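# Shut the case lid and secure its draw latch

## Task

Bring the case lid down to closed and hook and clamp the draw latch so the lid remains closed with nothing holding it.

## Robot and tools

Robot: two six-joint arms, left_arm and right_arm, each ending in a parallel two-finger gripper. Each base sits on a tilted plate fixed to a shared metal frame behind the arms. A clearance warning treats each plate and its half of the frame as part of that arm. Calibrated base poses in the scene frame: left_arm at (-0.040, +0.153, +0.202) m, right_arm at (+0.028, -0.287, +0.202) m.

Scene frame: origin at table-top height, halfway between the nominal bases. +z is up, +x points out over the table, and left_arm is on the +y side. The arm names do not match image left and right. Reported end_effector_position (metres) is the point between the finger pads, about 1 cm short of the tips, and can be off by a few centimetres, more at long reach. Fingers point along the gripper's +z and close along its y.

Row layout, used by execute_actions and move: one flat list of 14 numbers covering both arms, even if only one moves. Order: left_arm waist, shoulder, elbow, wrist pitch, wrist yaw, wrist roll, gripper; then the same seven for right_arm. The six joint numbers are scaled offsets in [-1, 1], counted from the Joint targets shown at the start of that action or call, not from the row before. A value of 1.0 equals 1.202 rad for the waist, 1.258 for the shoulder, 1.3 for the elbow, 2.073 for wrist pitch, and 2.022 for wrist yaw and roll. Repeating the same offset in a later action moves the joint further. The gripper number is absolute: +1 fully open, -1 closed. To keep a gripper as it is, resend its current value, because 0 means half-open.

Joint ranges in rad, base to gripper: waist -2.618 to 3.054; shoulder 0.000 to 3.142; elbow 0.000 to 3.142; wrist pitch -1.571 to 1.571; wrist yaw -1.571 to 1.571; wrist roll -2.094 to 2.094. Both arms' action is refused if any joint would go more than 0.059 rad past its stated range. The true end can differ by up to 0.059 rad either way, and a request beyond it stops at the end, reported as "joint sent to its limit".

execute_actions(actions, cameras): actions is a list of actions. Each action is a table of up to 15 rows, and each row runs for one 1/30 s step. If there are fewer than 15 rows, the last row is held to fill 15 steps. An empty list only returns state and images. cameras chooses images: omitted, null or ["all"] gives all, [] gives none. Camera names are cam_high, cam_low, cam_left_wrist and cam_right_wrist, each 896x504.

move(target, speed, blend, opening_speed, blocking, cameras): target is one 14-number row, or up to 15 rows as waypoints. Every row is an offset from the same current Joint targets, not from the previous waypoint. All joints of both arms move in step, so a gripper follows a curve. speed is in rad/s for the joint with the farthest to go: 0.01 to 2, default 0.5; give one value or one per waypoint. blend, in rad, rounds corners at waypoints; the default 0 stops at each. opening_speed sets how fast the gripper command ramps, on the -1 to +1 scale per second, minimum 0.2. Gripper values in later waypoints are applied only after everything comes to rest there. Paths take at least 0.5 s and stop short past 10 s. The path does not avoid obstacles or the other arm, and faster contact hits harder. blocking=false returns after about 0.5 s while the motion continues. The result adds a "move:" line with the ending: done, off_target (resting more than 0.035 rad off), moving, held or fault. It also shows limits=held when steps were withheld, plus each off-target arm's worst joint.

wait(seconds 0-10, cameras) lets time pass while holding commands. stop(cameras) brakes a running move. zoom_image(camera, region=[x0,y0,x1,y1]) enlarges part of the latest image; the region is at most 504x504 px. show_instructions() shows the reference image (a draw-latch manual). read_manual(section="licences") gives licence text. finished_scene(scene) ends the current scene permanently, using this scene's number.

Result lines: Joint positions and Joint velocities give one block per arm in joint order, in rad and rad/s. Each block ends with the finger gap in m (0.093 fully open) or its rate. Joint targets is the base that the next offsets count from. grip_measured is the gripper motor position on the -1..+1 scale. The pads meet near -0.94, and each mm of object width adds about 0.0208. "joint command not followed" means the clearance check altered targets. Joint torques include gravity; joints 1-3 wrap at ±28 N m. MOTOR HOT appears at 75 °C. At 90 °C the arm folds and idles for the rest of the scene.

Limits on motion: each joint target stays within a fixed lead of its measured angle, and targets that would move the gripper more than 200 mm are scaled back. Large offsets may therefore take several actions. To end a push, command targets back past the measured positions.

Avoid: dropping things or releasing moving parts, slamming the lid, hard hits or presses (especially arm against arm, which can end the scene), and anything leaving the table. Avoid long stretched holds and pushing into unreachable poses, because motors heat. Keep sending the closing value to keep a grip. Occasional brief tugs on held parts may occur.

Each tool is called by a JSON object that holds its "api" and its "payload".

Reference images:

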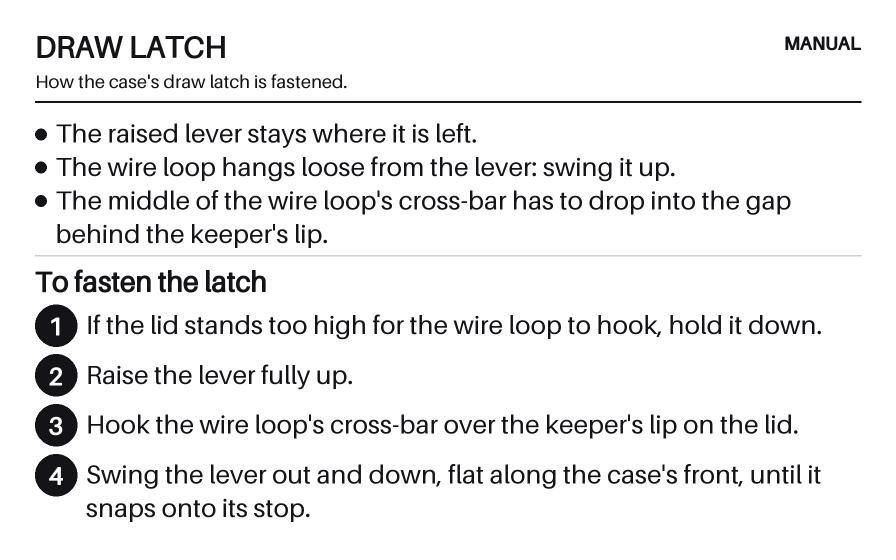

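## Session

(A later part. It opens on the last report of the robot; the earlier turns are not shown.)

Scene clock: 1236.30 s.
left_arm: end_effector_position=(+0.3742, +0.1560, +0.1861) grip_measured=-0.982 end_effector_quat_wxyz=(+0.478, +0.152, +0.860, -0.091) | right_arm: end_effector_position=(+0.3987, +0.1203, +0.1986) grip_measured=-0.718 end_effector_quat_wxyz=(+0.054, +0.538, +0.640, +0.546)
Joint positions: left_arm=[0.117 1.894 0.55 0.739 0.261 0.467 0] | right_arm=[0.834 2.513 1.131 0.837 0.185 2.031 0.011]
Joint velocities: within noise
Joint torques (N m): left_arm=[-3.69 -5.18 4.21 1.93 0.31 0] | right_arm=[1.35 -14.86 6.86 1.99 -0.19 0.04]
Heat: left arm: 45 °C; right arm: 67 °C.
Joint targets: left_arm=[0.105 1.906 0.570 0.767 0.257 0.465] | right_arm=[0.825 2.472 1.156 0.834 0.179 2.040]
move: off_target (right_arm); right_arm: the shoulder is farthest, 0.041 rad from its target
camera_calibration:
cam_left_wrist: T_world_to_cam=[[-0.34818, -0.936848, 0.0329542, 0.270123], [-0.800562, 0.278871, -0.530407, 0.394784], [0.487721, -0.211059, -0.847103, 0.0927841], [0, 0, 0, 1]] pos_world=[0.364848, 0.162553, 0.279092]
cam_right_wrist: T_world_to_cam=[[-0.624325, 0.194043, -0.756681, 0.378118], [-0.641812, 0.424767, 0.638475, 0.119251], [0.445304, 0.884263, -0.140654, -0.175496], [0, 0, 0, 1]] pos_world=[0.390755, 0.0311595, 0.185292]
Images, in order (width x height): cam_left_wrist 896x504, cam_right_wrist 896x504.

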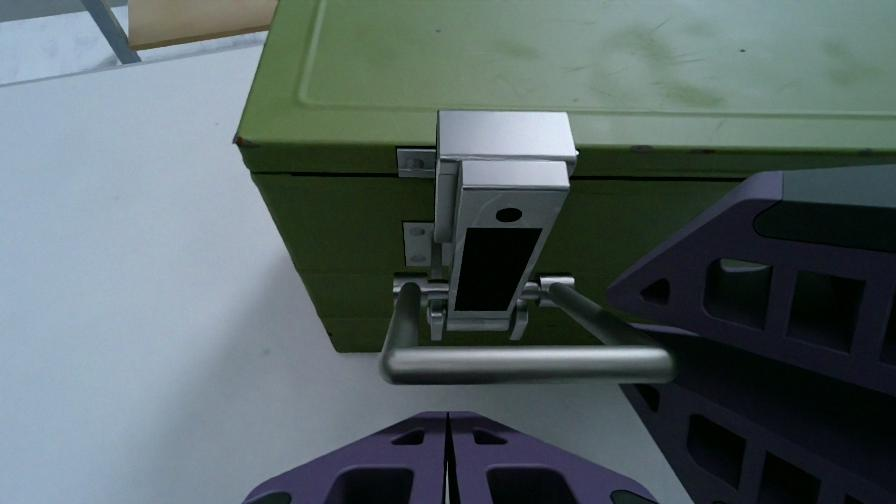

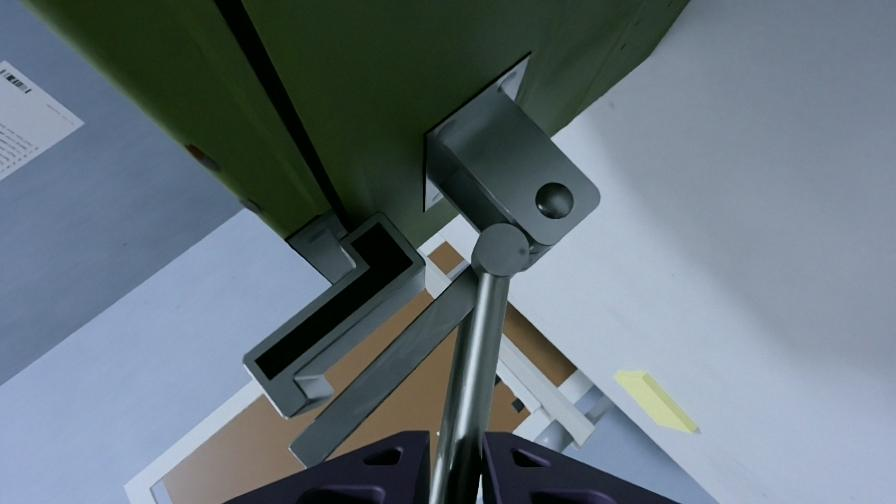

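{"api": "move", "payload": {"target": [[0.0275,-0.0048,0.0138,-0.0048,0.0074,0.0015,-1,0,0,0,0,0,0,-0.72],[0.0275,-0.0048,0.0138,-0.0048,0.0074,0.0015,-1,0,0,0,0,0,0,-0.35]], "speed": 0.15, "opening_speed": 0.6, "cameras": ["cam_left_wrist","cam_right_wrist"]}}

Scene clock: 1246.03 s.
left_arm: end_effector_position=(+0.3808, +0.1626, +0.1900) grip_measured=-0.982 end_effector_quat_wxyz=(+0.485, +0.147, +0.858, -0.085) | right_arm: end_effector_position=(+0.3995, +0.1208, +0.1996) grip_measured=-0.352 end_effector_quat_wxyz=(+0.053, +0.538, +0.639, +0.547)
Joint positions: left_arm=[0.128 1.894 0.568 0.739 0.261 0.467 0] | right_arm=[0.834 2.513 1.134 0.837 0.184 2.031 0.028]
Joint velocities: within noise
Joint torques (N m): left_arm=[-1.5 -5.82 4.31 1.83 0.47 0.04] | right_arm=[1.42 -14.69 6.61 1.97 -0.22 0.03]
Heat: left arm: 44 °C; right arm: 68 °C.
Joint targets: left_arm=[0.138 1.900 0.588 0.757 0.272 0.468] | right_arm=[0.825 2.472 1.155 0.835 0.179 2.040]
move: off_target (right_arm); target 2's new numbers were sent with right_arm's shoulder 0.041 rad from that target; right_arm: the shoulder is farthest, 0.041 rad from its target
camera_calibration:
cam_left_wrist: T_world_to_cam=[[-0.33429, -0.942136, 0.0250994, 0.275567], [-0.796585, 0.268212, -0.541769, 0.402667], [0.503688, -0.201102, -0.840152, 0.0852575], [0, 0, 0, 1]] pos_world=[0.369935, 0.168766, 0.282866]
cam_right_wrist: T_world_to_cam=[[-0.623052, 0.196574, -0.757076, 0.378618], [-0.642422, 0.42355, 0.63867, 0.119279], [0.446206, 0.884287, -0.13761, -0.177124], [0, 0, 0, 1]] pos_world=[0.39156, 0.0316811, 0.186089]
Images, in order (width x height): cam_left_wrist 896x504, cam_right_wrist 896x504.

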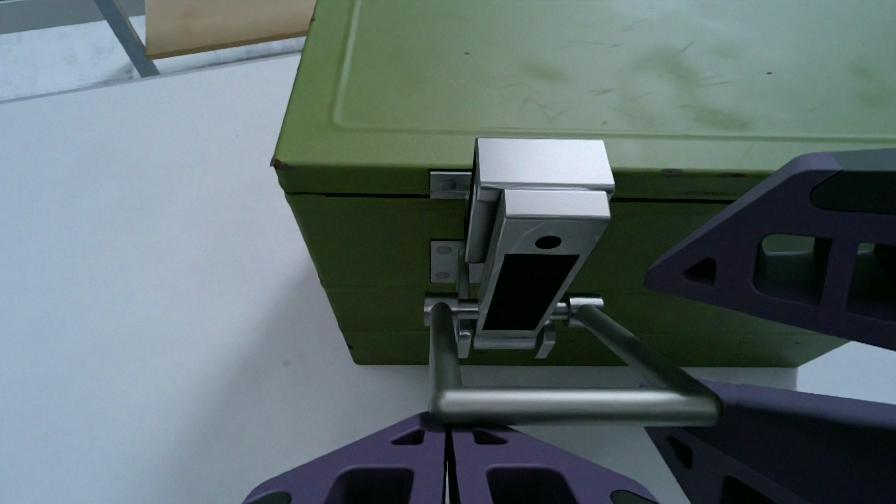

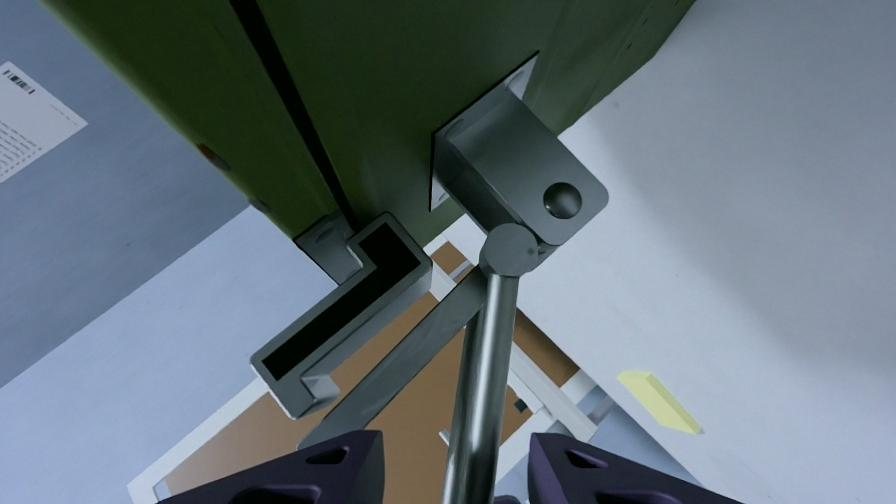

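{"api": "execute_actions", "payload": {"actions": []}}

Scene clock: 1288.93 s.
left_arm: end_effector_position=(+0.3808, +0.1626, +0.1900) grip_measured=-0.982 end_effector_quat_wxyz=(+0.485, +0.147, +0.858, -0.085) | right_arm: end_effector_position=(+0.3995, +0.1208, +0.1996) grip_measured=-0.352 end_effector_quat_wxyz=(+0.053, +0.538, +0.639, +0.547)
Joint positions: left_arm=[0.128 1.894 0.568 0.739 0.261 0.467 0] | right_arm=[0.834 2.513 1.134 0.837 0.184 2.031 0.028]
Joint velocities: within noise
Joint torques (N m): left_arm=[-1.48 -5.81 4.3 1.84 0.48 0.03] | right_arm=[1.39 -14.68 6.42 1.98 -0.15 0]
Heat: left arm: 40 °C; right arm: 69 °C.
Joint targets: left_arm=[0.138 1.900 0.588 0.757 0.272 0.468] | right_arm=[0.825 2.472 1.155 0.835 0.179 2.040]
Tool commands: left_gripper/opening=-1.0 right_gripper/opening=-0.35
camera_calibration:
cam_left_wrist: T_world_to_cam=[[-0.33429, -0.942136, 0.0250994, 0.275567], [-0.796585, 0.268212, -0.541769, 0.402667], [0.503688, -0.201102, -0.840152, 0.0852575], [0, 0, 0, 1]] pos_world=[0.369935, 0.168766, 0.282866]
cam_right_wrist: T_world_to_cam=[[-0.623052, 0.196574, -0.757076, 0.378618], [-0.642422, 0.42355, 0.63867, 0.119279], [0.446206, 0.884287, -0.13761, -0.177124], [0, 0, 0, 1]] pos_world=[0.39156, 0.0316811, 0.186089]

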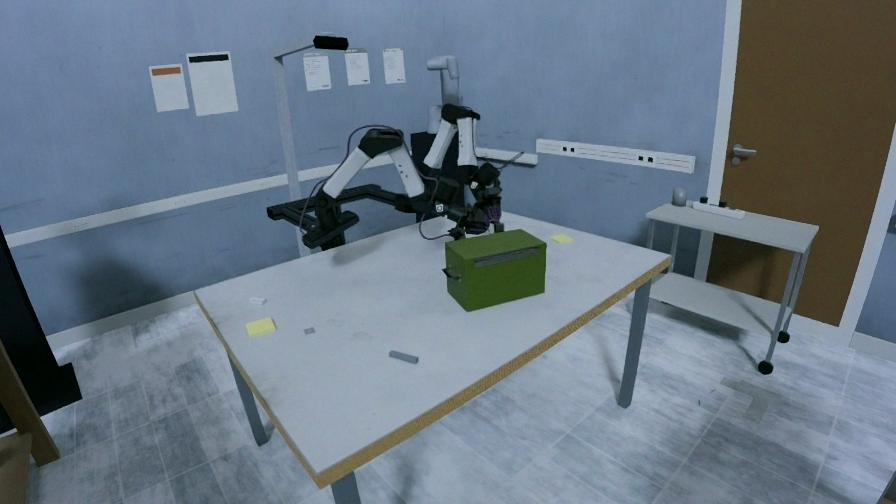

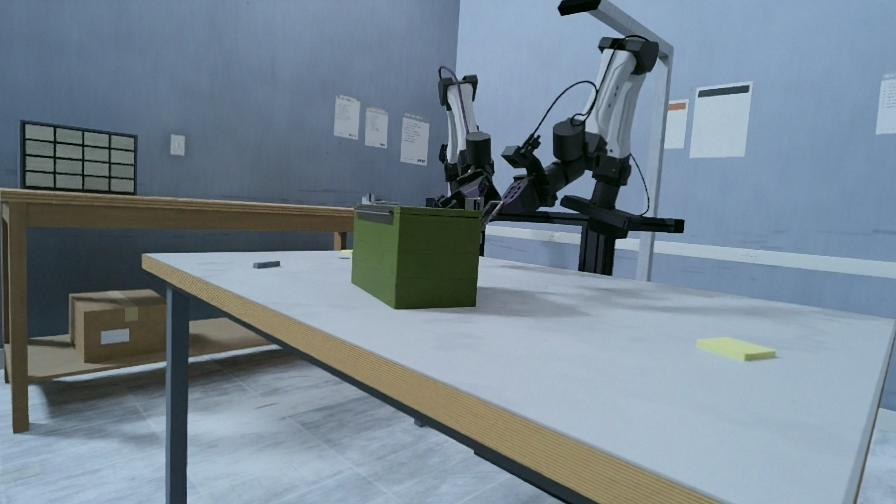

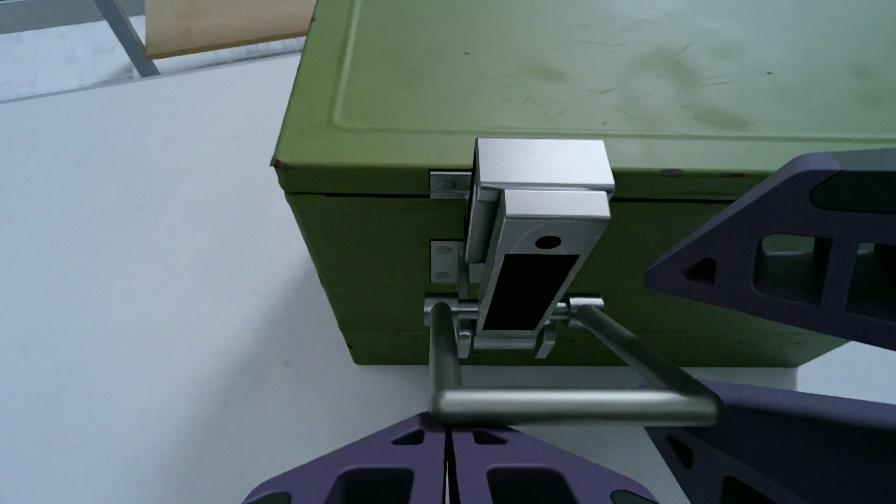

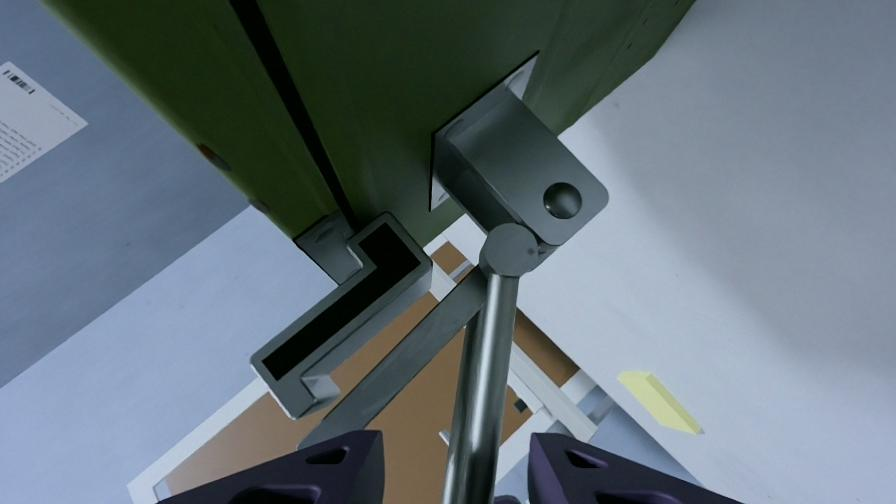

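{"api": "move", "payload": {"target": [0,0,0,0,0,0,-1, 0.0449,-0.1256,-0.1769,0.0309,0.0223,0,-0.35], "speed": 0.3, "cameras": ["cam_left_wrist","cam_right_wrist"]}}

Scene clock: 1296.23 s.
left_arm: end_effector_position=(+0.3808, +0.1626, +0.1900) grip_measured=-0.982 end_effector_quat_wxyz=(+0.485, +0.147, +0.858, -0.085) | right_arm: end_effector_position=(+0.3666, +0.0956, +0.2267) grip_measured=-0.351 end_effector_quat_wxyz=(+0.057, +0.530, +0.642, +0.551)
Joint positions: left_arm=[0.128 1.894 0.568 0.739 0.261 0.467 0] | right_arm=[0.872 2.349 0.933 0.881 0.211 2.031 0.028]
Joint velocities: within noise
Joint torques (N m): left_arm=[-1.44 -5.79 4.27 1.83 0.48 0.03] | right_arm=[2.58 -12.9 4.16 2.21 -0.01 0.01]
Heat: left arm: 40 °C; right arm: 69 °C.
Joint targets: left_arm=[0.138 1.900 0.588 0.757 0.272 0.468] | right_arm=[0.879 2.314 0.925 0.898 0.224 2.040]
move: done
camera_calibration:
cam_left_wrist: T_world_to_cam=[[-0.33429, -0.942136, 0.0250994, 0.275567], [-0.796585, 0.268212, -0.541769, 0.402667], [0.503688, -0.201102, -0.840152, 0.0852575], [0, 0, 0, 1]] pos_world=[0.369935, 0.168766, 0.282866]
cam_right_wrist: T_world_to_cam=[[-0.611605, 0.187196, -0.768699, 0.38286], [-0.658472, 0.418171, 0.625738, 0.100793], [0.438583, 0.888871, -0.132492, -0.135223], [0, 0, 0, 1]] pos_world=[0.359835, 0.006377, 0.213317]
Images, in order (width x height): cam_left_wrist 896x504, cam_right_wrist 896x504.

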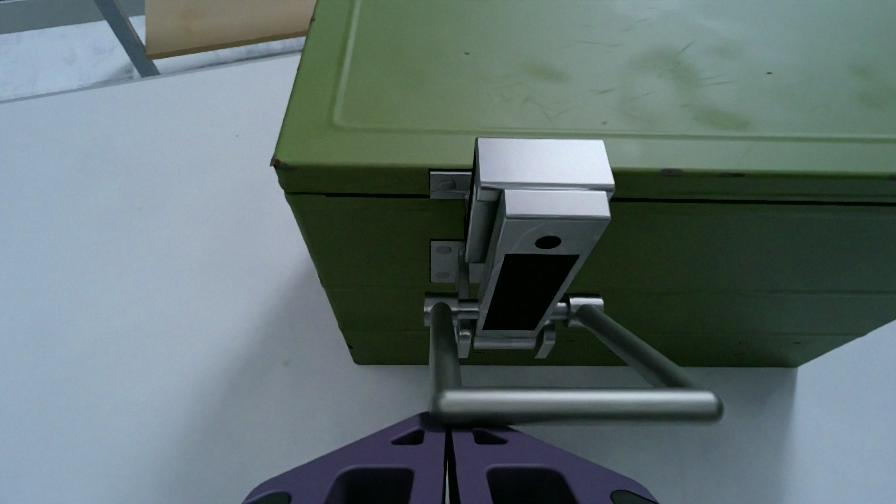

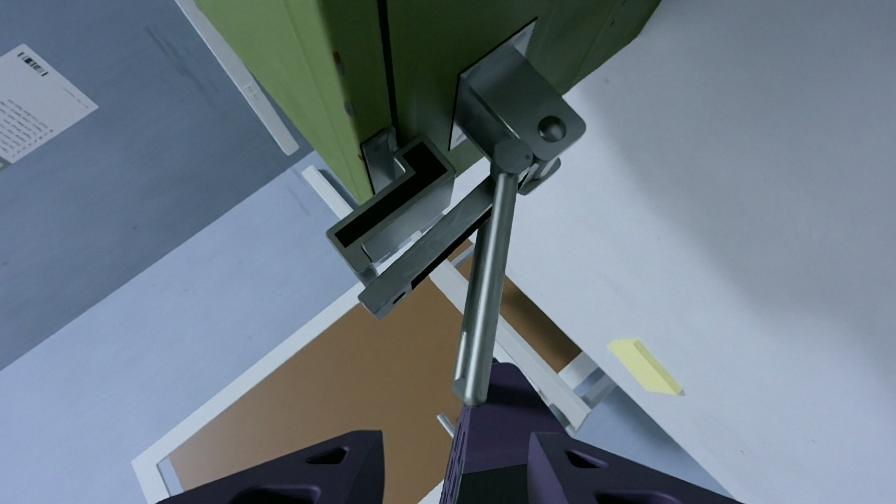

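{"api": "move", "payload": {"target": [-0.0599,-0.0493,0.0492,-0.0516,-0.0208,-0.0064,-1, 0,0,0,0,0,0,-0.35], "speed": 0.1, "cameras": ["cam_left_wrist","cam_right_wrist"]}}

Scene clock: 1343.53 s.
left_arm: end_effector_position=(+0.3930, +0.1487, +0.2023) grip_measured=-0.982 end_effector_quat_wxyz=(+0.482, +0.163, +0.856, -0.091) | right_arm: end_effector_position=(+0.3667, +0.0955, +0.2269) grip_measured=-0.351 end_effector_quat_wxyz=(+0.057, +0.530, +0.642, +0.552)
Joint positions: left_arm=[0.08 1.876 0.63 0.65 0.242 0.465 0] | right_arm=[0.872 2.349 0.933 0.881 0.212 2.031 0.028]
Joint velocities: within noise
Joint torques (N m): left_arm=[-3.89 -10.02 4.9 1.68 0.22 -0.09] | right_arm=[2.51 -13.09 4 2.2 0 0.01]
Heat: left arm: 41 °C; right arm: 62 °C.
Joint targets: left_arm=[0.066 1.837 0.652 0.650 0.230 0.455] | right_arm=[0.879 2.314 0.925 0.898 0.224 2.040]
move: off_target (left_arm); left_arm: the shoulder is farthest, 0.038 rad from its target
camera_calibration:
cam_left_wrist: T_world_to_cam=[[-0.366685, -0.93013, 0.0200139, 0.278287], [-0.788361, 0.299229, -0.53754, 0.414158], [0.493993, -0.212886, -0.843001, 0.0928146], [0, 0, 0, 1]] pos_world=[0.3827, 0.154674, 0.2953]
cam_right_wrist: T_world_to_cam=[[-0.610878, 0.18807, -0.769063, 0.382842], [-0.658379, 0.418842, 0.625386, 0.100858], [0.439732, 0.88837, -0.132041, -0.135666], [0, 0, 0, 1]] pos_world=[0.35993, 0.00627715, 0.213441]
Images, in order (width x height): cam_left_wrist 896x504, cam_right_wrist 896x504.

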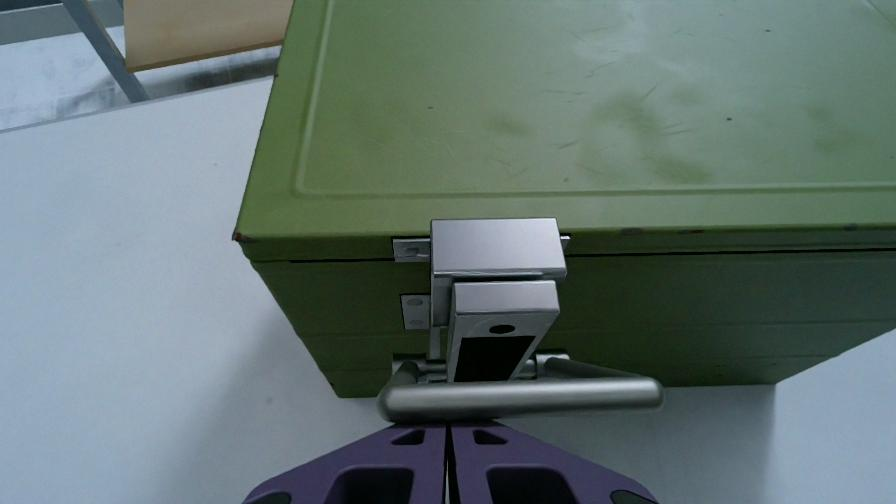

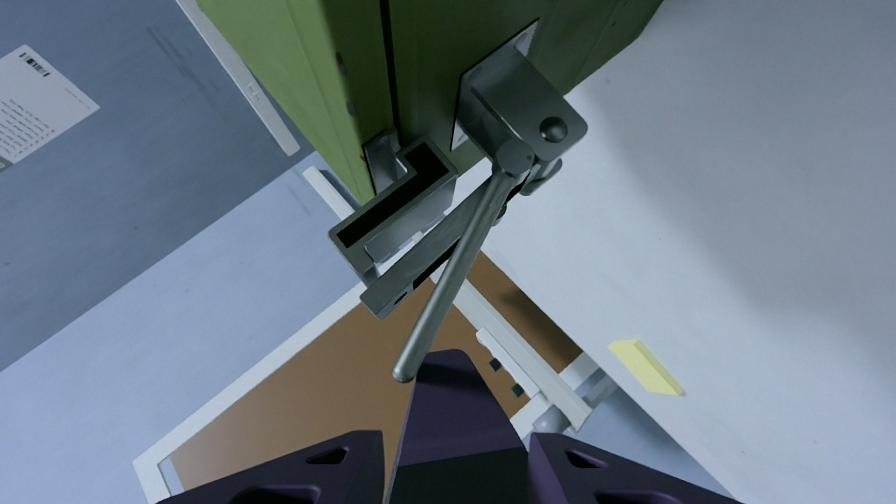

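{"api": "move", "payload": {"target": [-0.0175,0.0087,0.0538,-0.0125,-0.0158,-0.0059,-1, 0,0,0,0,0,0,-0.35], "speed": 0.1, "cameras": ["cam_left_wrist","cam_right_wrist"]}}

Scene clock: 1360.20 s.
left_arm: end_effector_position=(+0.4147, +0.1503, +0.2202) grip_measured=-0.982 end_effector_quat_wxyz=(+0.499, +0.159, +0.848, -0.079) | right_arm: end_effector_position=(+0.3667, +0.0955, +0.2269) grip_measured=-0.351 end_effector_quat_wxyz=(+0.057, +0.530, +0.642, +0.552)
Joint positions: left_arm=[0.059 1.876 0.699 0.627 0.214 0.455 0] | right_arm=[0.872 2.349 0.933 0.881 0.212 2.031 0.028]
Joint velocities: within noise
Joint torques (N m): left_arm=[-4.1 -9.35 5.3 1.69 0.14 -0.11] | right_arm=[2.51 -12.92 4.1 2.18 -0.01 0.03]
Heat: left arm: 41 °C; right arm: 61 °C.
Joint targets: left_arm=[0.045 1.848 0.721 0.624 0.198 0.443] | right_arm=[0.879 2.314 0.925 0.898 0.224 2.040]
move: done
camera_calibration:
cam_left_wrist: T_world_to_cam=[[-0.349366, -0.936977, -0.00426754, 0.286562], [-0.771562, 0.290267, -0.566072, 0.441086], [0.531635, -0.194473, -0.824345, 0.0750329], [0, 0, 0, 1]] pos_world=[0.40055, 0.155061, 0.312762]
cam_right_wrist: T_world_to_cam=[[-0.610878, 0.18807, -0.769063, 0.382842], [-0.658379, 0.418842, 0.625386, 0.100858], [0.439732, 0.88837, -0.132041, -0.135666], [0, 0, 0, 1]] pos_world=[0.35993, 0.00627715, 0.213441]
Images, in order (width x height): cam_left_wrist 896x504, cam_right_wrist 896x504.

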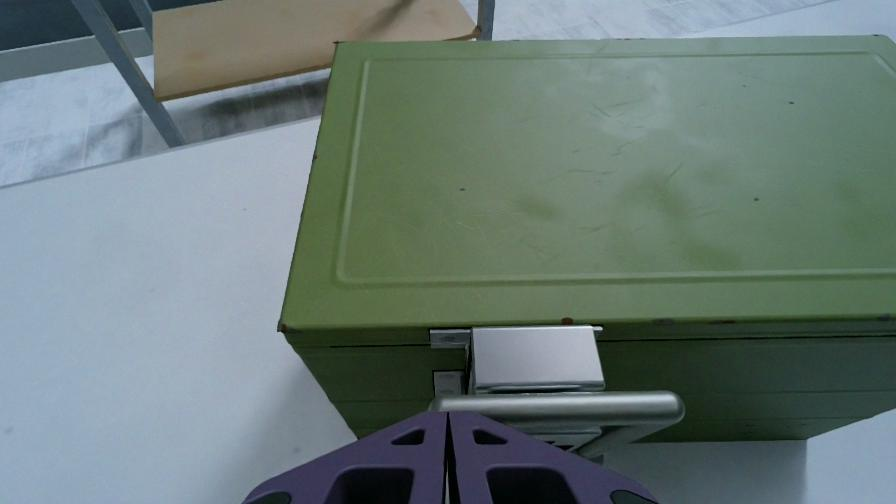

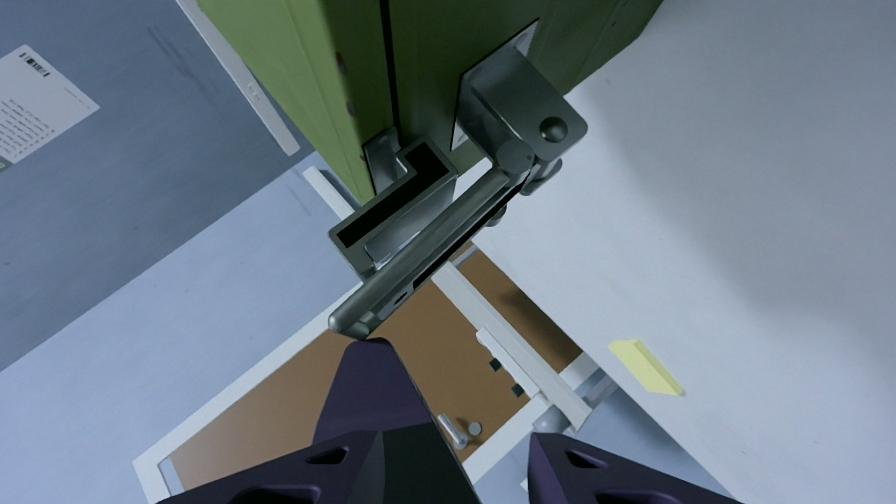

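{"api": "move", "payload": {"target": [-0.0233,0.0429,0.0508,-0.0063,-0.0109,-0.0059,-1, 0,0,0,0,0,0,-0.35], "speed": 0.1, "cameras": ["cam_left_wrist","cam_right_wrist"]}}

Scene clock: 1369.47 s.
left_arm: end_effector_position=(+0.4333, +0.1455, +0.2347) grip_measured=-0.982 end_effector_quat_wxyz=(+0.513, +0.159, +0.841, -0.073) | right_arm: end_effector_position=(+0.3667, +0.0955, +0.2269) grip_measured=-0.351 end_effector_quat_wxyz=(+0.057, +0.530, +0.642, +0.552)
Joint positions: left_arm=[0.031 1.89 0.763 0.613 0.19 0.443 0] | right_arm=[0.872 2.349 0.933 0.881 0.212 2.031 0.028]
Joint velocities: within noise
Joint torques (N m): left_arm=[-4.18 -6.01 5.64 1.73 0.15 -0.12] | right_arm=[2.45 -12.98 4.23 2.17 0.02 0.03]
Heat: left arm: 41 °C; right arm: 61 °C.
Joint targets: left_arm=[0.017 1.902 0.787 0.611 0.176 0.431] | right_arm=[0.879 2.314 0.925 0.898 0.224 2.040]
move: done
camera_calibration:
cam_left_wrist: T_world_to_cam=[[-0.342894, -0.93919, -0.0185976, 0.289514], [-0.754532, 0.287162, -0.590101, 0.463726], [0.559557, -0.18831, -0.807115, 0.059138], [0, 0, 0, 1]] pos_world=[0.416078, 0.14988, 0.326761]
cam_right_wrist: T_world_to_cam=[[-0.610878, 0.18807, -0.769063, 0.382842], [-0.658379, 0.418842, 0.625386, 0.100858], [0.439732, 0.88837, -0.132041, -0.135666], [0, 0, 0, 1]] pos_world=[0.35993, 0.00627715, 0.213441]
Images, in order (width x height): cam_left_wrist 896x504, cam_right_wrist 896x504.

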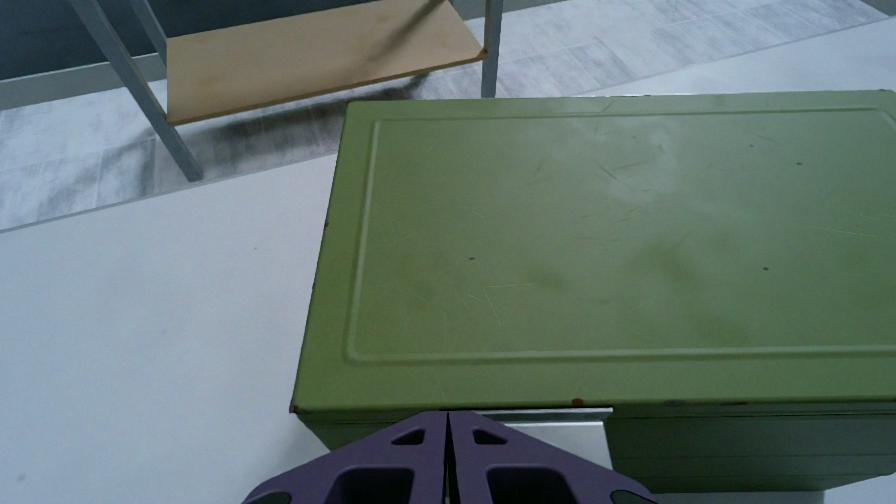

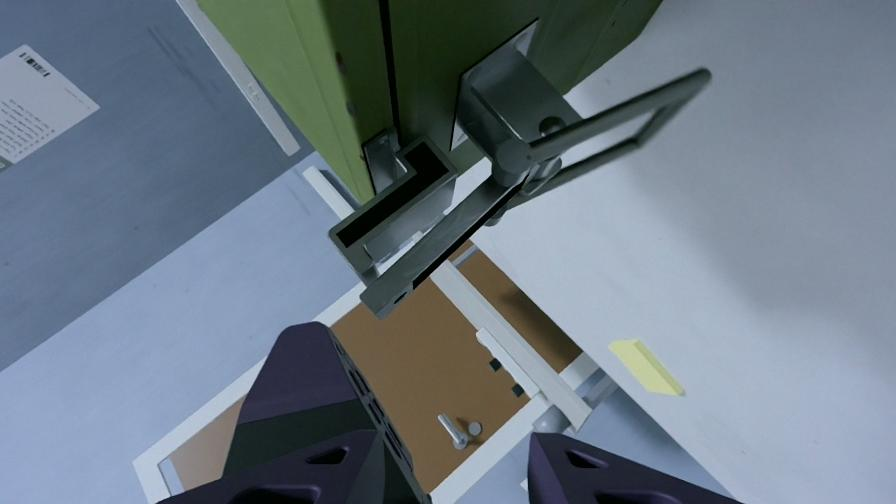

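{"api": "move", "payload": {"target": [[-0.1456,-0.399,0.0869,-0.5118,-0.1682,-0.0979,-1, 0,-0.0906,-0.0577,0.0,0,0,-0.35],[-0.1456,-0.399,0.0869,-0.5118,-0.1682,-0.0979,-1, -0.0657,0.1479,0.0577,0.0487,-0.0317,-1.0,-0.566]], "speed": 0.9}}

{"api": "wait", "payload": {"seconds": 0.2, "cameras": ["cam_left_wrist","cam_right_wrist"]}}

Scene clock: 1412.90 s.
left_arm: end_effector_position=(+0.3159, +0.1488, +0.2851) grip_measured=-0.982 end_effector_quat_wxyz=(+0.276, +0.131, +0.951, -0.038) | right_arm: end_effector_position=(+0.3866, +0.0907, +0.1897) grip_measured=-0.564 end_effector_quat_wxyz=(+0.495, -0.238, +0.797, +0.252)
Joint positions: left_arm=[-0.146 1.424 0.873 -0.446 -0.15 0.244 0] | right_arm=[0.809 2.488 0.981 0.983 0.171 0.027 0.018]
Joint velocities: within noise
Joint torques (N m): left_arm=[-3.14 -6.58 7.24 1.25 -0.03 -0.1] | right_arm=[1.29 -9.32 5.81 2.21 -0.3 -0.11]
Heat: left arm: 42 °C; right arm: 60 °C.
Joint targets: left_arm=[-0.158 1.401 0.901 -0.450 -0.165 0.233] | right_arm=[0.801 2.500 1.000 1.000 0.160 0.018]
move: done
camera_calibration:
cam_left_wrist: T_world_to_cam=[[-0.261985, -0.964874, 0.0195458, 0.220651], [-0.960025, 0.258493, -0.107392, 0.33548], [0.0985668, -0.0468994, -0.994025, 0.343996], [0, 0, 0, 1]] pos_world=[0.34597, 0.142315, 0.373656]
cam_right_wrist: T_world_to_cam=[[0.634911, -0.750924, -0.18166, -0.14059], [-0.634459, -0.372609, -0.677218, 0.448854], [0.440851, 0.545229, -0.713004, -0.00408438], [0, 0, 0, 1]] pos_world=[0.375842, 0.0639012, 0.27552]

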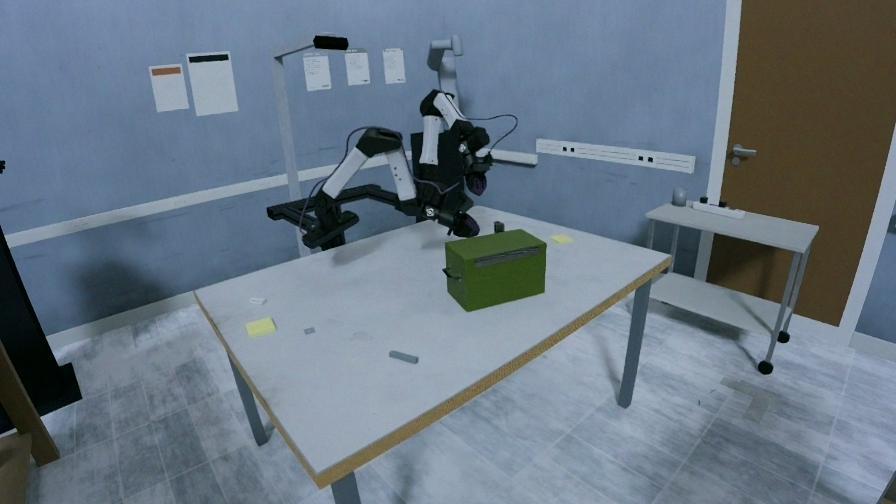

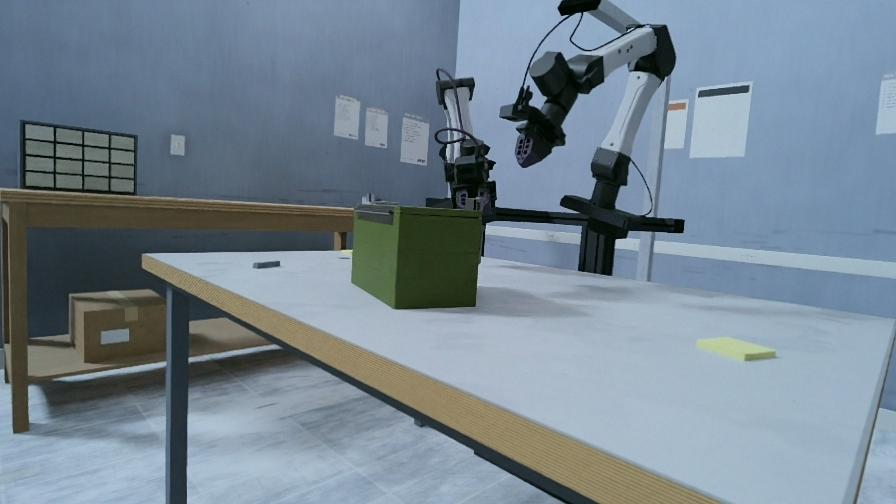

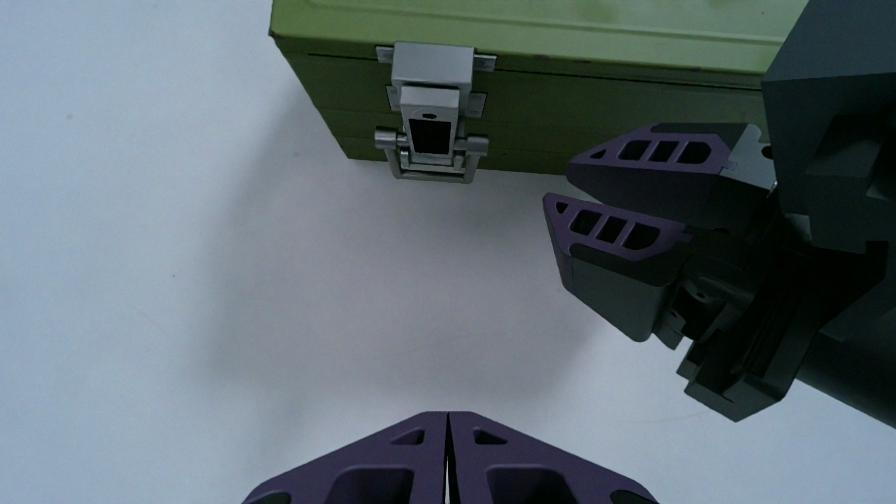

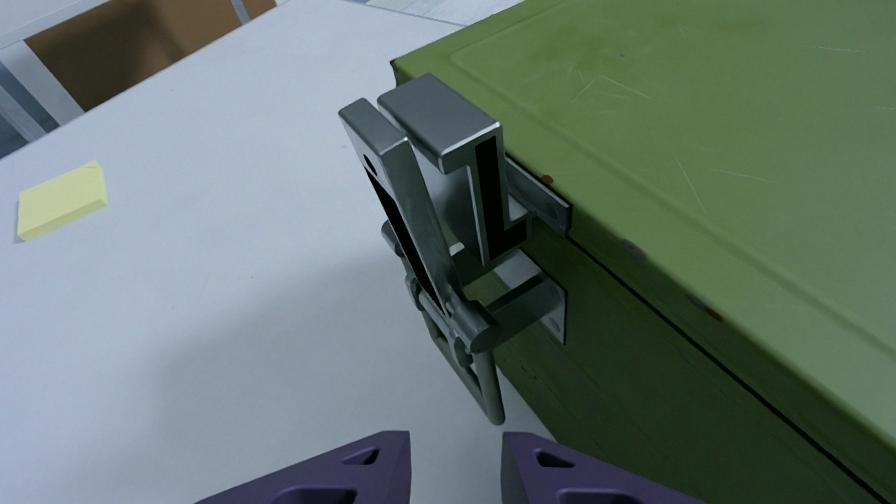

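Scene clock: 1413.10 s.
left_arm: end_effector_position=(+0.3159, +0.1488, +0.2851) grip_measured=-0.982 end_effector_quat_wxyz=(+0.276, +0.131, +0.951, -0.038) | right_arm: end_effector_position=(+0.3866, +0.0907, +0.1897) grip_measured=-0.564 end_effector_quat_wxyz=(+0.495, -0.238, +0.797, +0.252)
Joint positions: left_arm=[-0.146 1.424 0.873 -0.446 -0.15 0.244 0] | right_arm=[0.809 2.488 0.981 0.983 0.171 0.027 0.018]
Joint velocities: within noise
Joint torques (N m): left_arm=[-3.14 -6.61 7.25 1.25 -0.03 -0.11] | right_arm=[1.31 -9.11 6.01 2.19 -0.33 -0.14]
Heat: left arm: 42 °C; right arm: 60 °C.
Joint targets: left_arm=[-0.158 1.401 0.901 -0.450 -0.165 0.233] | right_arm=[0.801 2.500 1.000 1.000 0.160 0.018]
Tool commands: left_gripper/opening=-1.0 right_gripper/opening=-0.566
wait: 0.20 s; at rest by 0.17 s
camera_calibration:
cam_left_wrist: T_world_to_cam=[[-0.261985, -0.964874, 0.0195458, 0.220651], [-0.960025, 0.258493, -0.107392, 0.33548], [0.0985668, -0.0468994, -0.994025, 0.343996], [0, 0, 0, 1]] pos_world=[0.34597, 0.142315, 0.373656]
cam_right_wrist: T_world_to_cam=[[0.634911, -0.750924, -0.18166, -0.14059], [-0.634459, -0.372609, -0.677218, 0.448854], [0.440851, 0.545229, -0.713004, -0.00408438], [0, 0, 0, 1]] pos_world=[0.375842, 0.0639012, 0.27552]
Images, in order (width x height): cam_left_wrist 896x504, cam_right_wrist 896x504.

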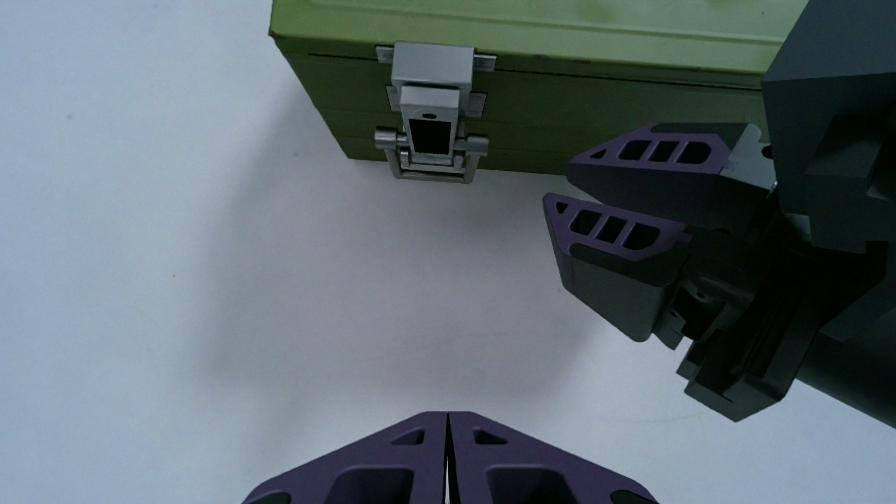

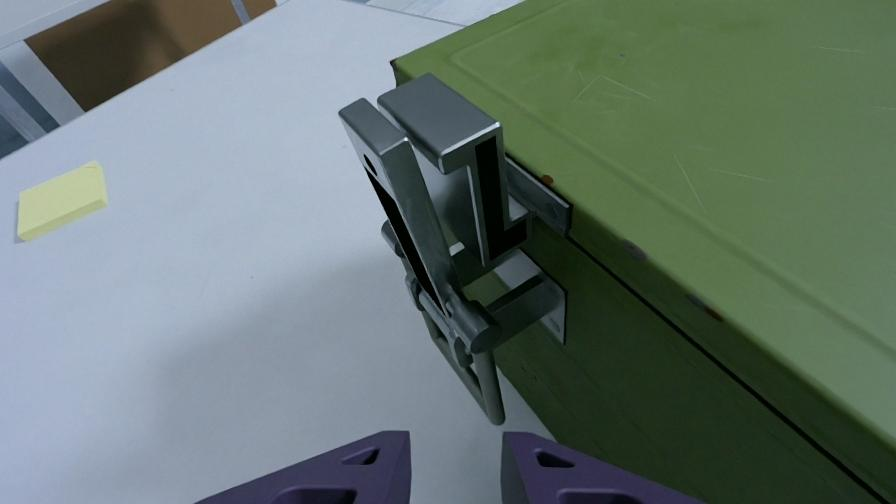

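{"api": "move", "payload": {"target": [0,0,0,0,0,0,-1, -0.0449,0.1916,0.0862,0.056,-0.0242,-0.1004,-0.566], "speed": 0.4, "cameras": ["cam_left_wrist","cam_right_wrist"]}}

{"api": "move", "payload": {"target": [0,0,0,0,0,0,-1, -0.0158,0.1010,0.1762,-0.0482,-0.0089,-0.0025,-0.566], "speed": 0.25, "cameras": ["cam_left_wrist","cam_right_wrist"]}}

Scene clock: 1426.83 s.
left_arm: end_effector_position=(+0.3159, +0.1488, +0.2851) grip_measured=-0.982 end_effector_quat_wxyz=(+0.276, +0.131, +0.951, -0.039) | right_arm: end_effector_position=(+0.3970, +0.0932, +0.1207) grip_measured=-0.564 end_effector_quat_wxyz=(+0.508, -0.310, +0.777, +0.206)
Joint positions: left_arm=[-0.146 1.424 0.873 -0.446 -0.15 0.244 0] | right_arm=[0.754 2.732 1.096 1.098 0.123 -0.176 0.018]
Joint velocities: within noise
Joint torques (N m): left_arm=[-3.14 -6.58 7.24 1.25 -0.02 -0.1] | right_arm=[1.62 -10.21 4.94 2.21 -0.3 -0.15]
Heat: left arm: 41 °C; right arm: 60 °C.
Joint targets: left_arm=[-0.158 1.401 0.901 -0.450 -0.164 0.233] | right_arm=[0.746 2.741 1.112 1.116 0.111 -0.185]
move: done
camera_calibration:
cam_left_wrist: T_world_to_cam=[[-0.261673, -0.964955, 0.0197499, 0.220506], [-0.960115, 0.258162, -0.107389, 0.335556], [0.0985267, -0.0470629, -0.994021, 0.344032], [0, 0, 0, 1]] pos_world=[0.345977, 0.142342, 0.373655]
cam_right_wrist: T_world_to_cam=[[0.698264, -0.715536, -0.0208668, -0.205696], [-0.535442, -0.502727, -0.678651, 0.382614], [0.475109, 0.485051, -0.734164, -0.0646502], [0, 0, 0, 1]] pos_world=[0.379214, 0.076526, 0.207905]
Images, in order (width x height): cam_left_wrist 896x504, cam_right_wrist 896x504.

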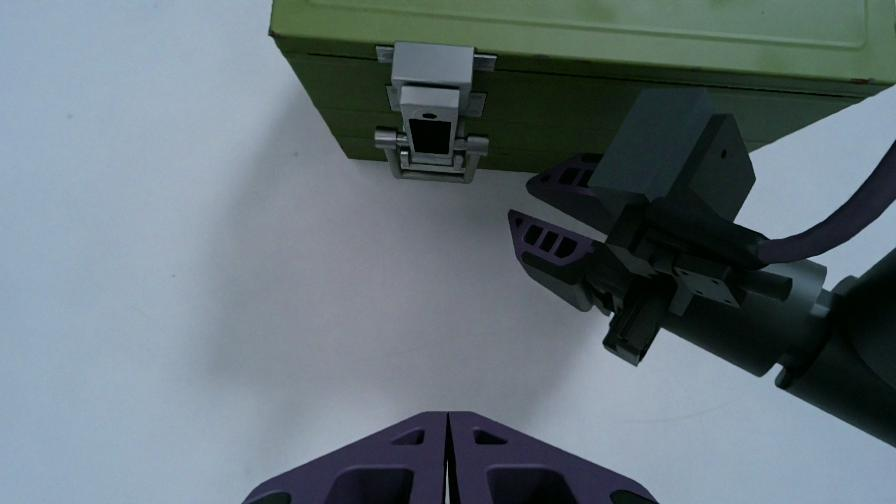

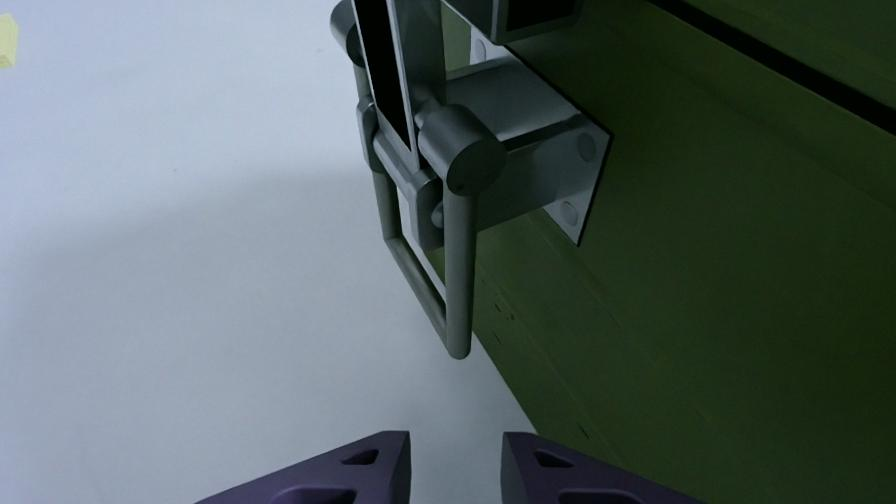

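Scene clock: 1428.23 s.
left_arm: end_effector_position=(+0.3159, +0.1488, +0.2851) grip_measured=-0.982 end_effector_quat_wxyz=(+0.276, +0.131, +0.951, -0.039) | right_arm: end_effector_position=(+0.4300, +0.1214, +0.1092) grip_measured=-0.564 end_effector_quat_wxyz=(+0.522, -0.303, +0.769, +0.212)
Joint positions: left_arm=[-0.146 1.424 0.873 -0.446 -0.15 0.244 0] | right_arm=[0.736 2.853 1.323 1.029 0.105 -0.181 0.018]
Joint velocities: within noise
Joint torques (N m): left_arm=[-3.14 -6.57 7.21 1.25 -0.02 -0.1] | right_arm=[1.59 -10.69 5.48 2 -0.31 -0.11]
Heat: left arm: 41 °C; right arm: 60 °C.
Joint targets: left_arm=[-0.158 1.401 0.901 -0.450 -0.164 0.233] | right_arm=[0.727 2.868 1.342 1.015 0.093 -0.190]
move: done
camera_calibration:
cam_left_wrist: T_world_to_cam=[[-0.261673, -0.964955, 0.0197499, 0.220506], [-0.960115, 0.258162, -0.107389, 0.335556], [0.0985267, -0.0470629, -0.994021, 0.344032], [0, 0, 0, 1]] pos_world=[0.345977, 0.142342, 0.373655]
cam_right_wrist: T_world_to_cam=[[0.694118, -0.719391, -0.0260259, -0.206007], [-0.523592, -0.479726, -0.70407, 0.401487], [0.494016, 0.502335, -0.709653, -0.115392], [0, 0, 0, 1]] pos_world=[0.410214, 0.102369, 0.195425]
Images, in order (width x height): cam_left_wrist 896x504, cam_right_wrist 896x504.

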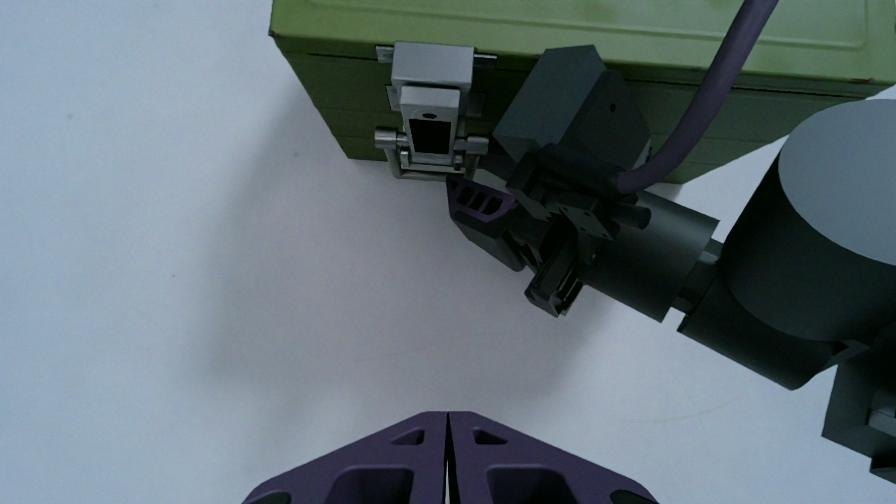

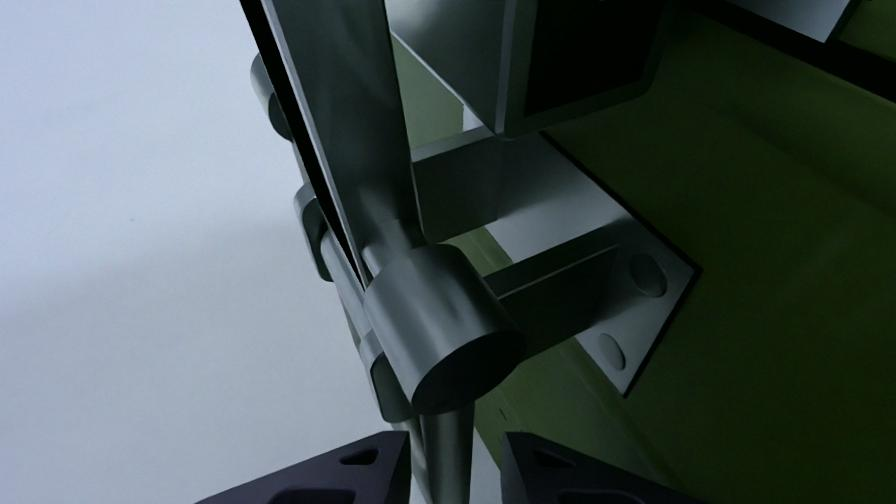

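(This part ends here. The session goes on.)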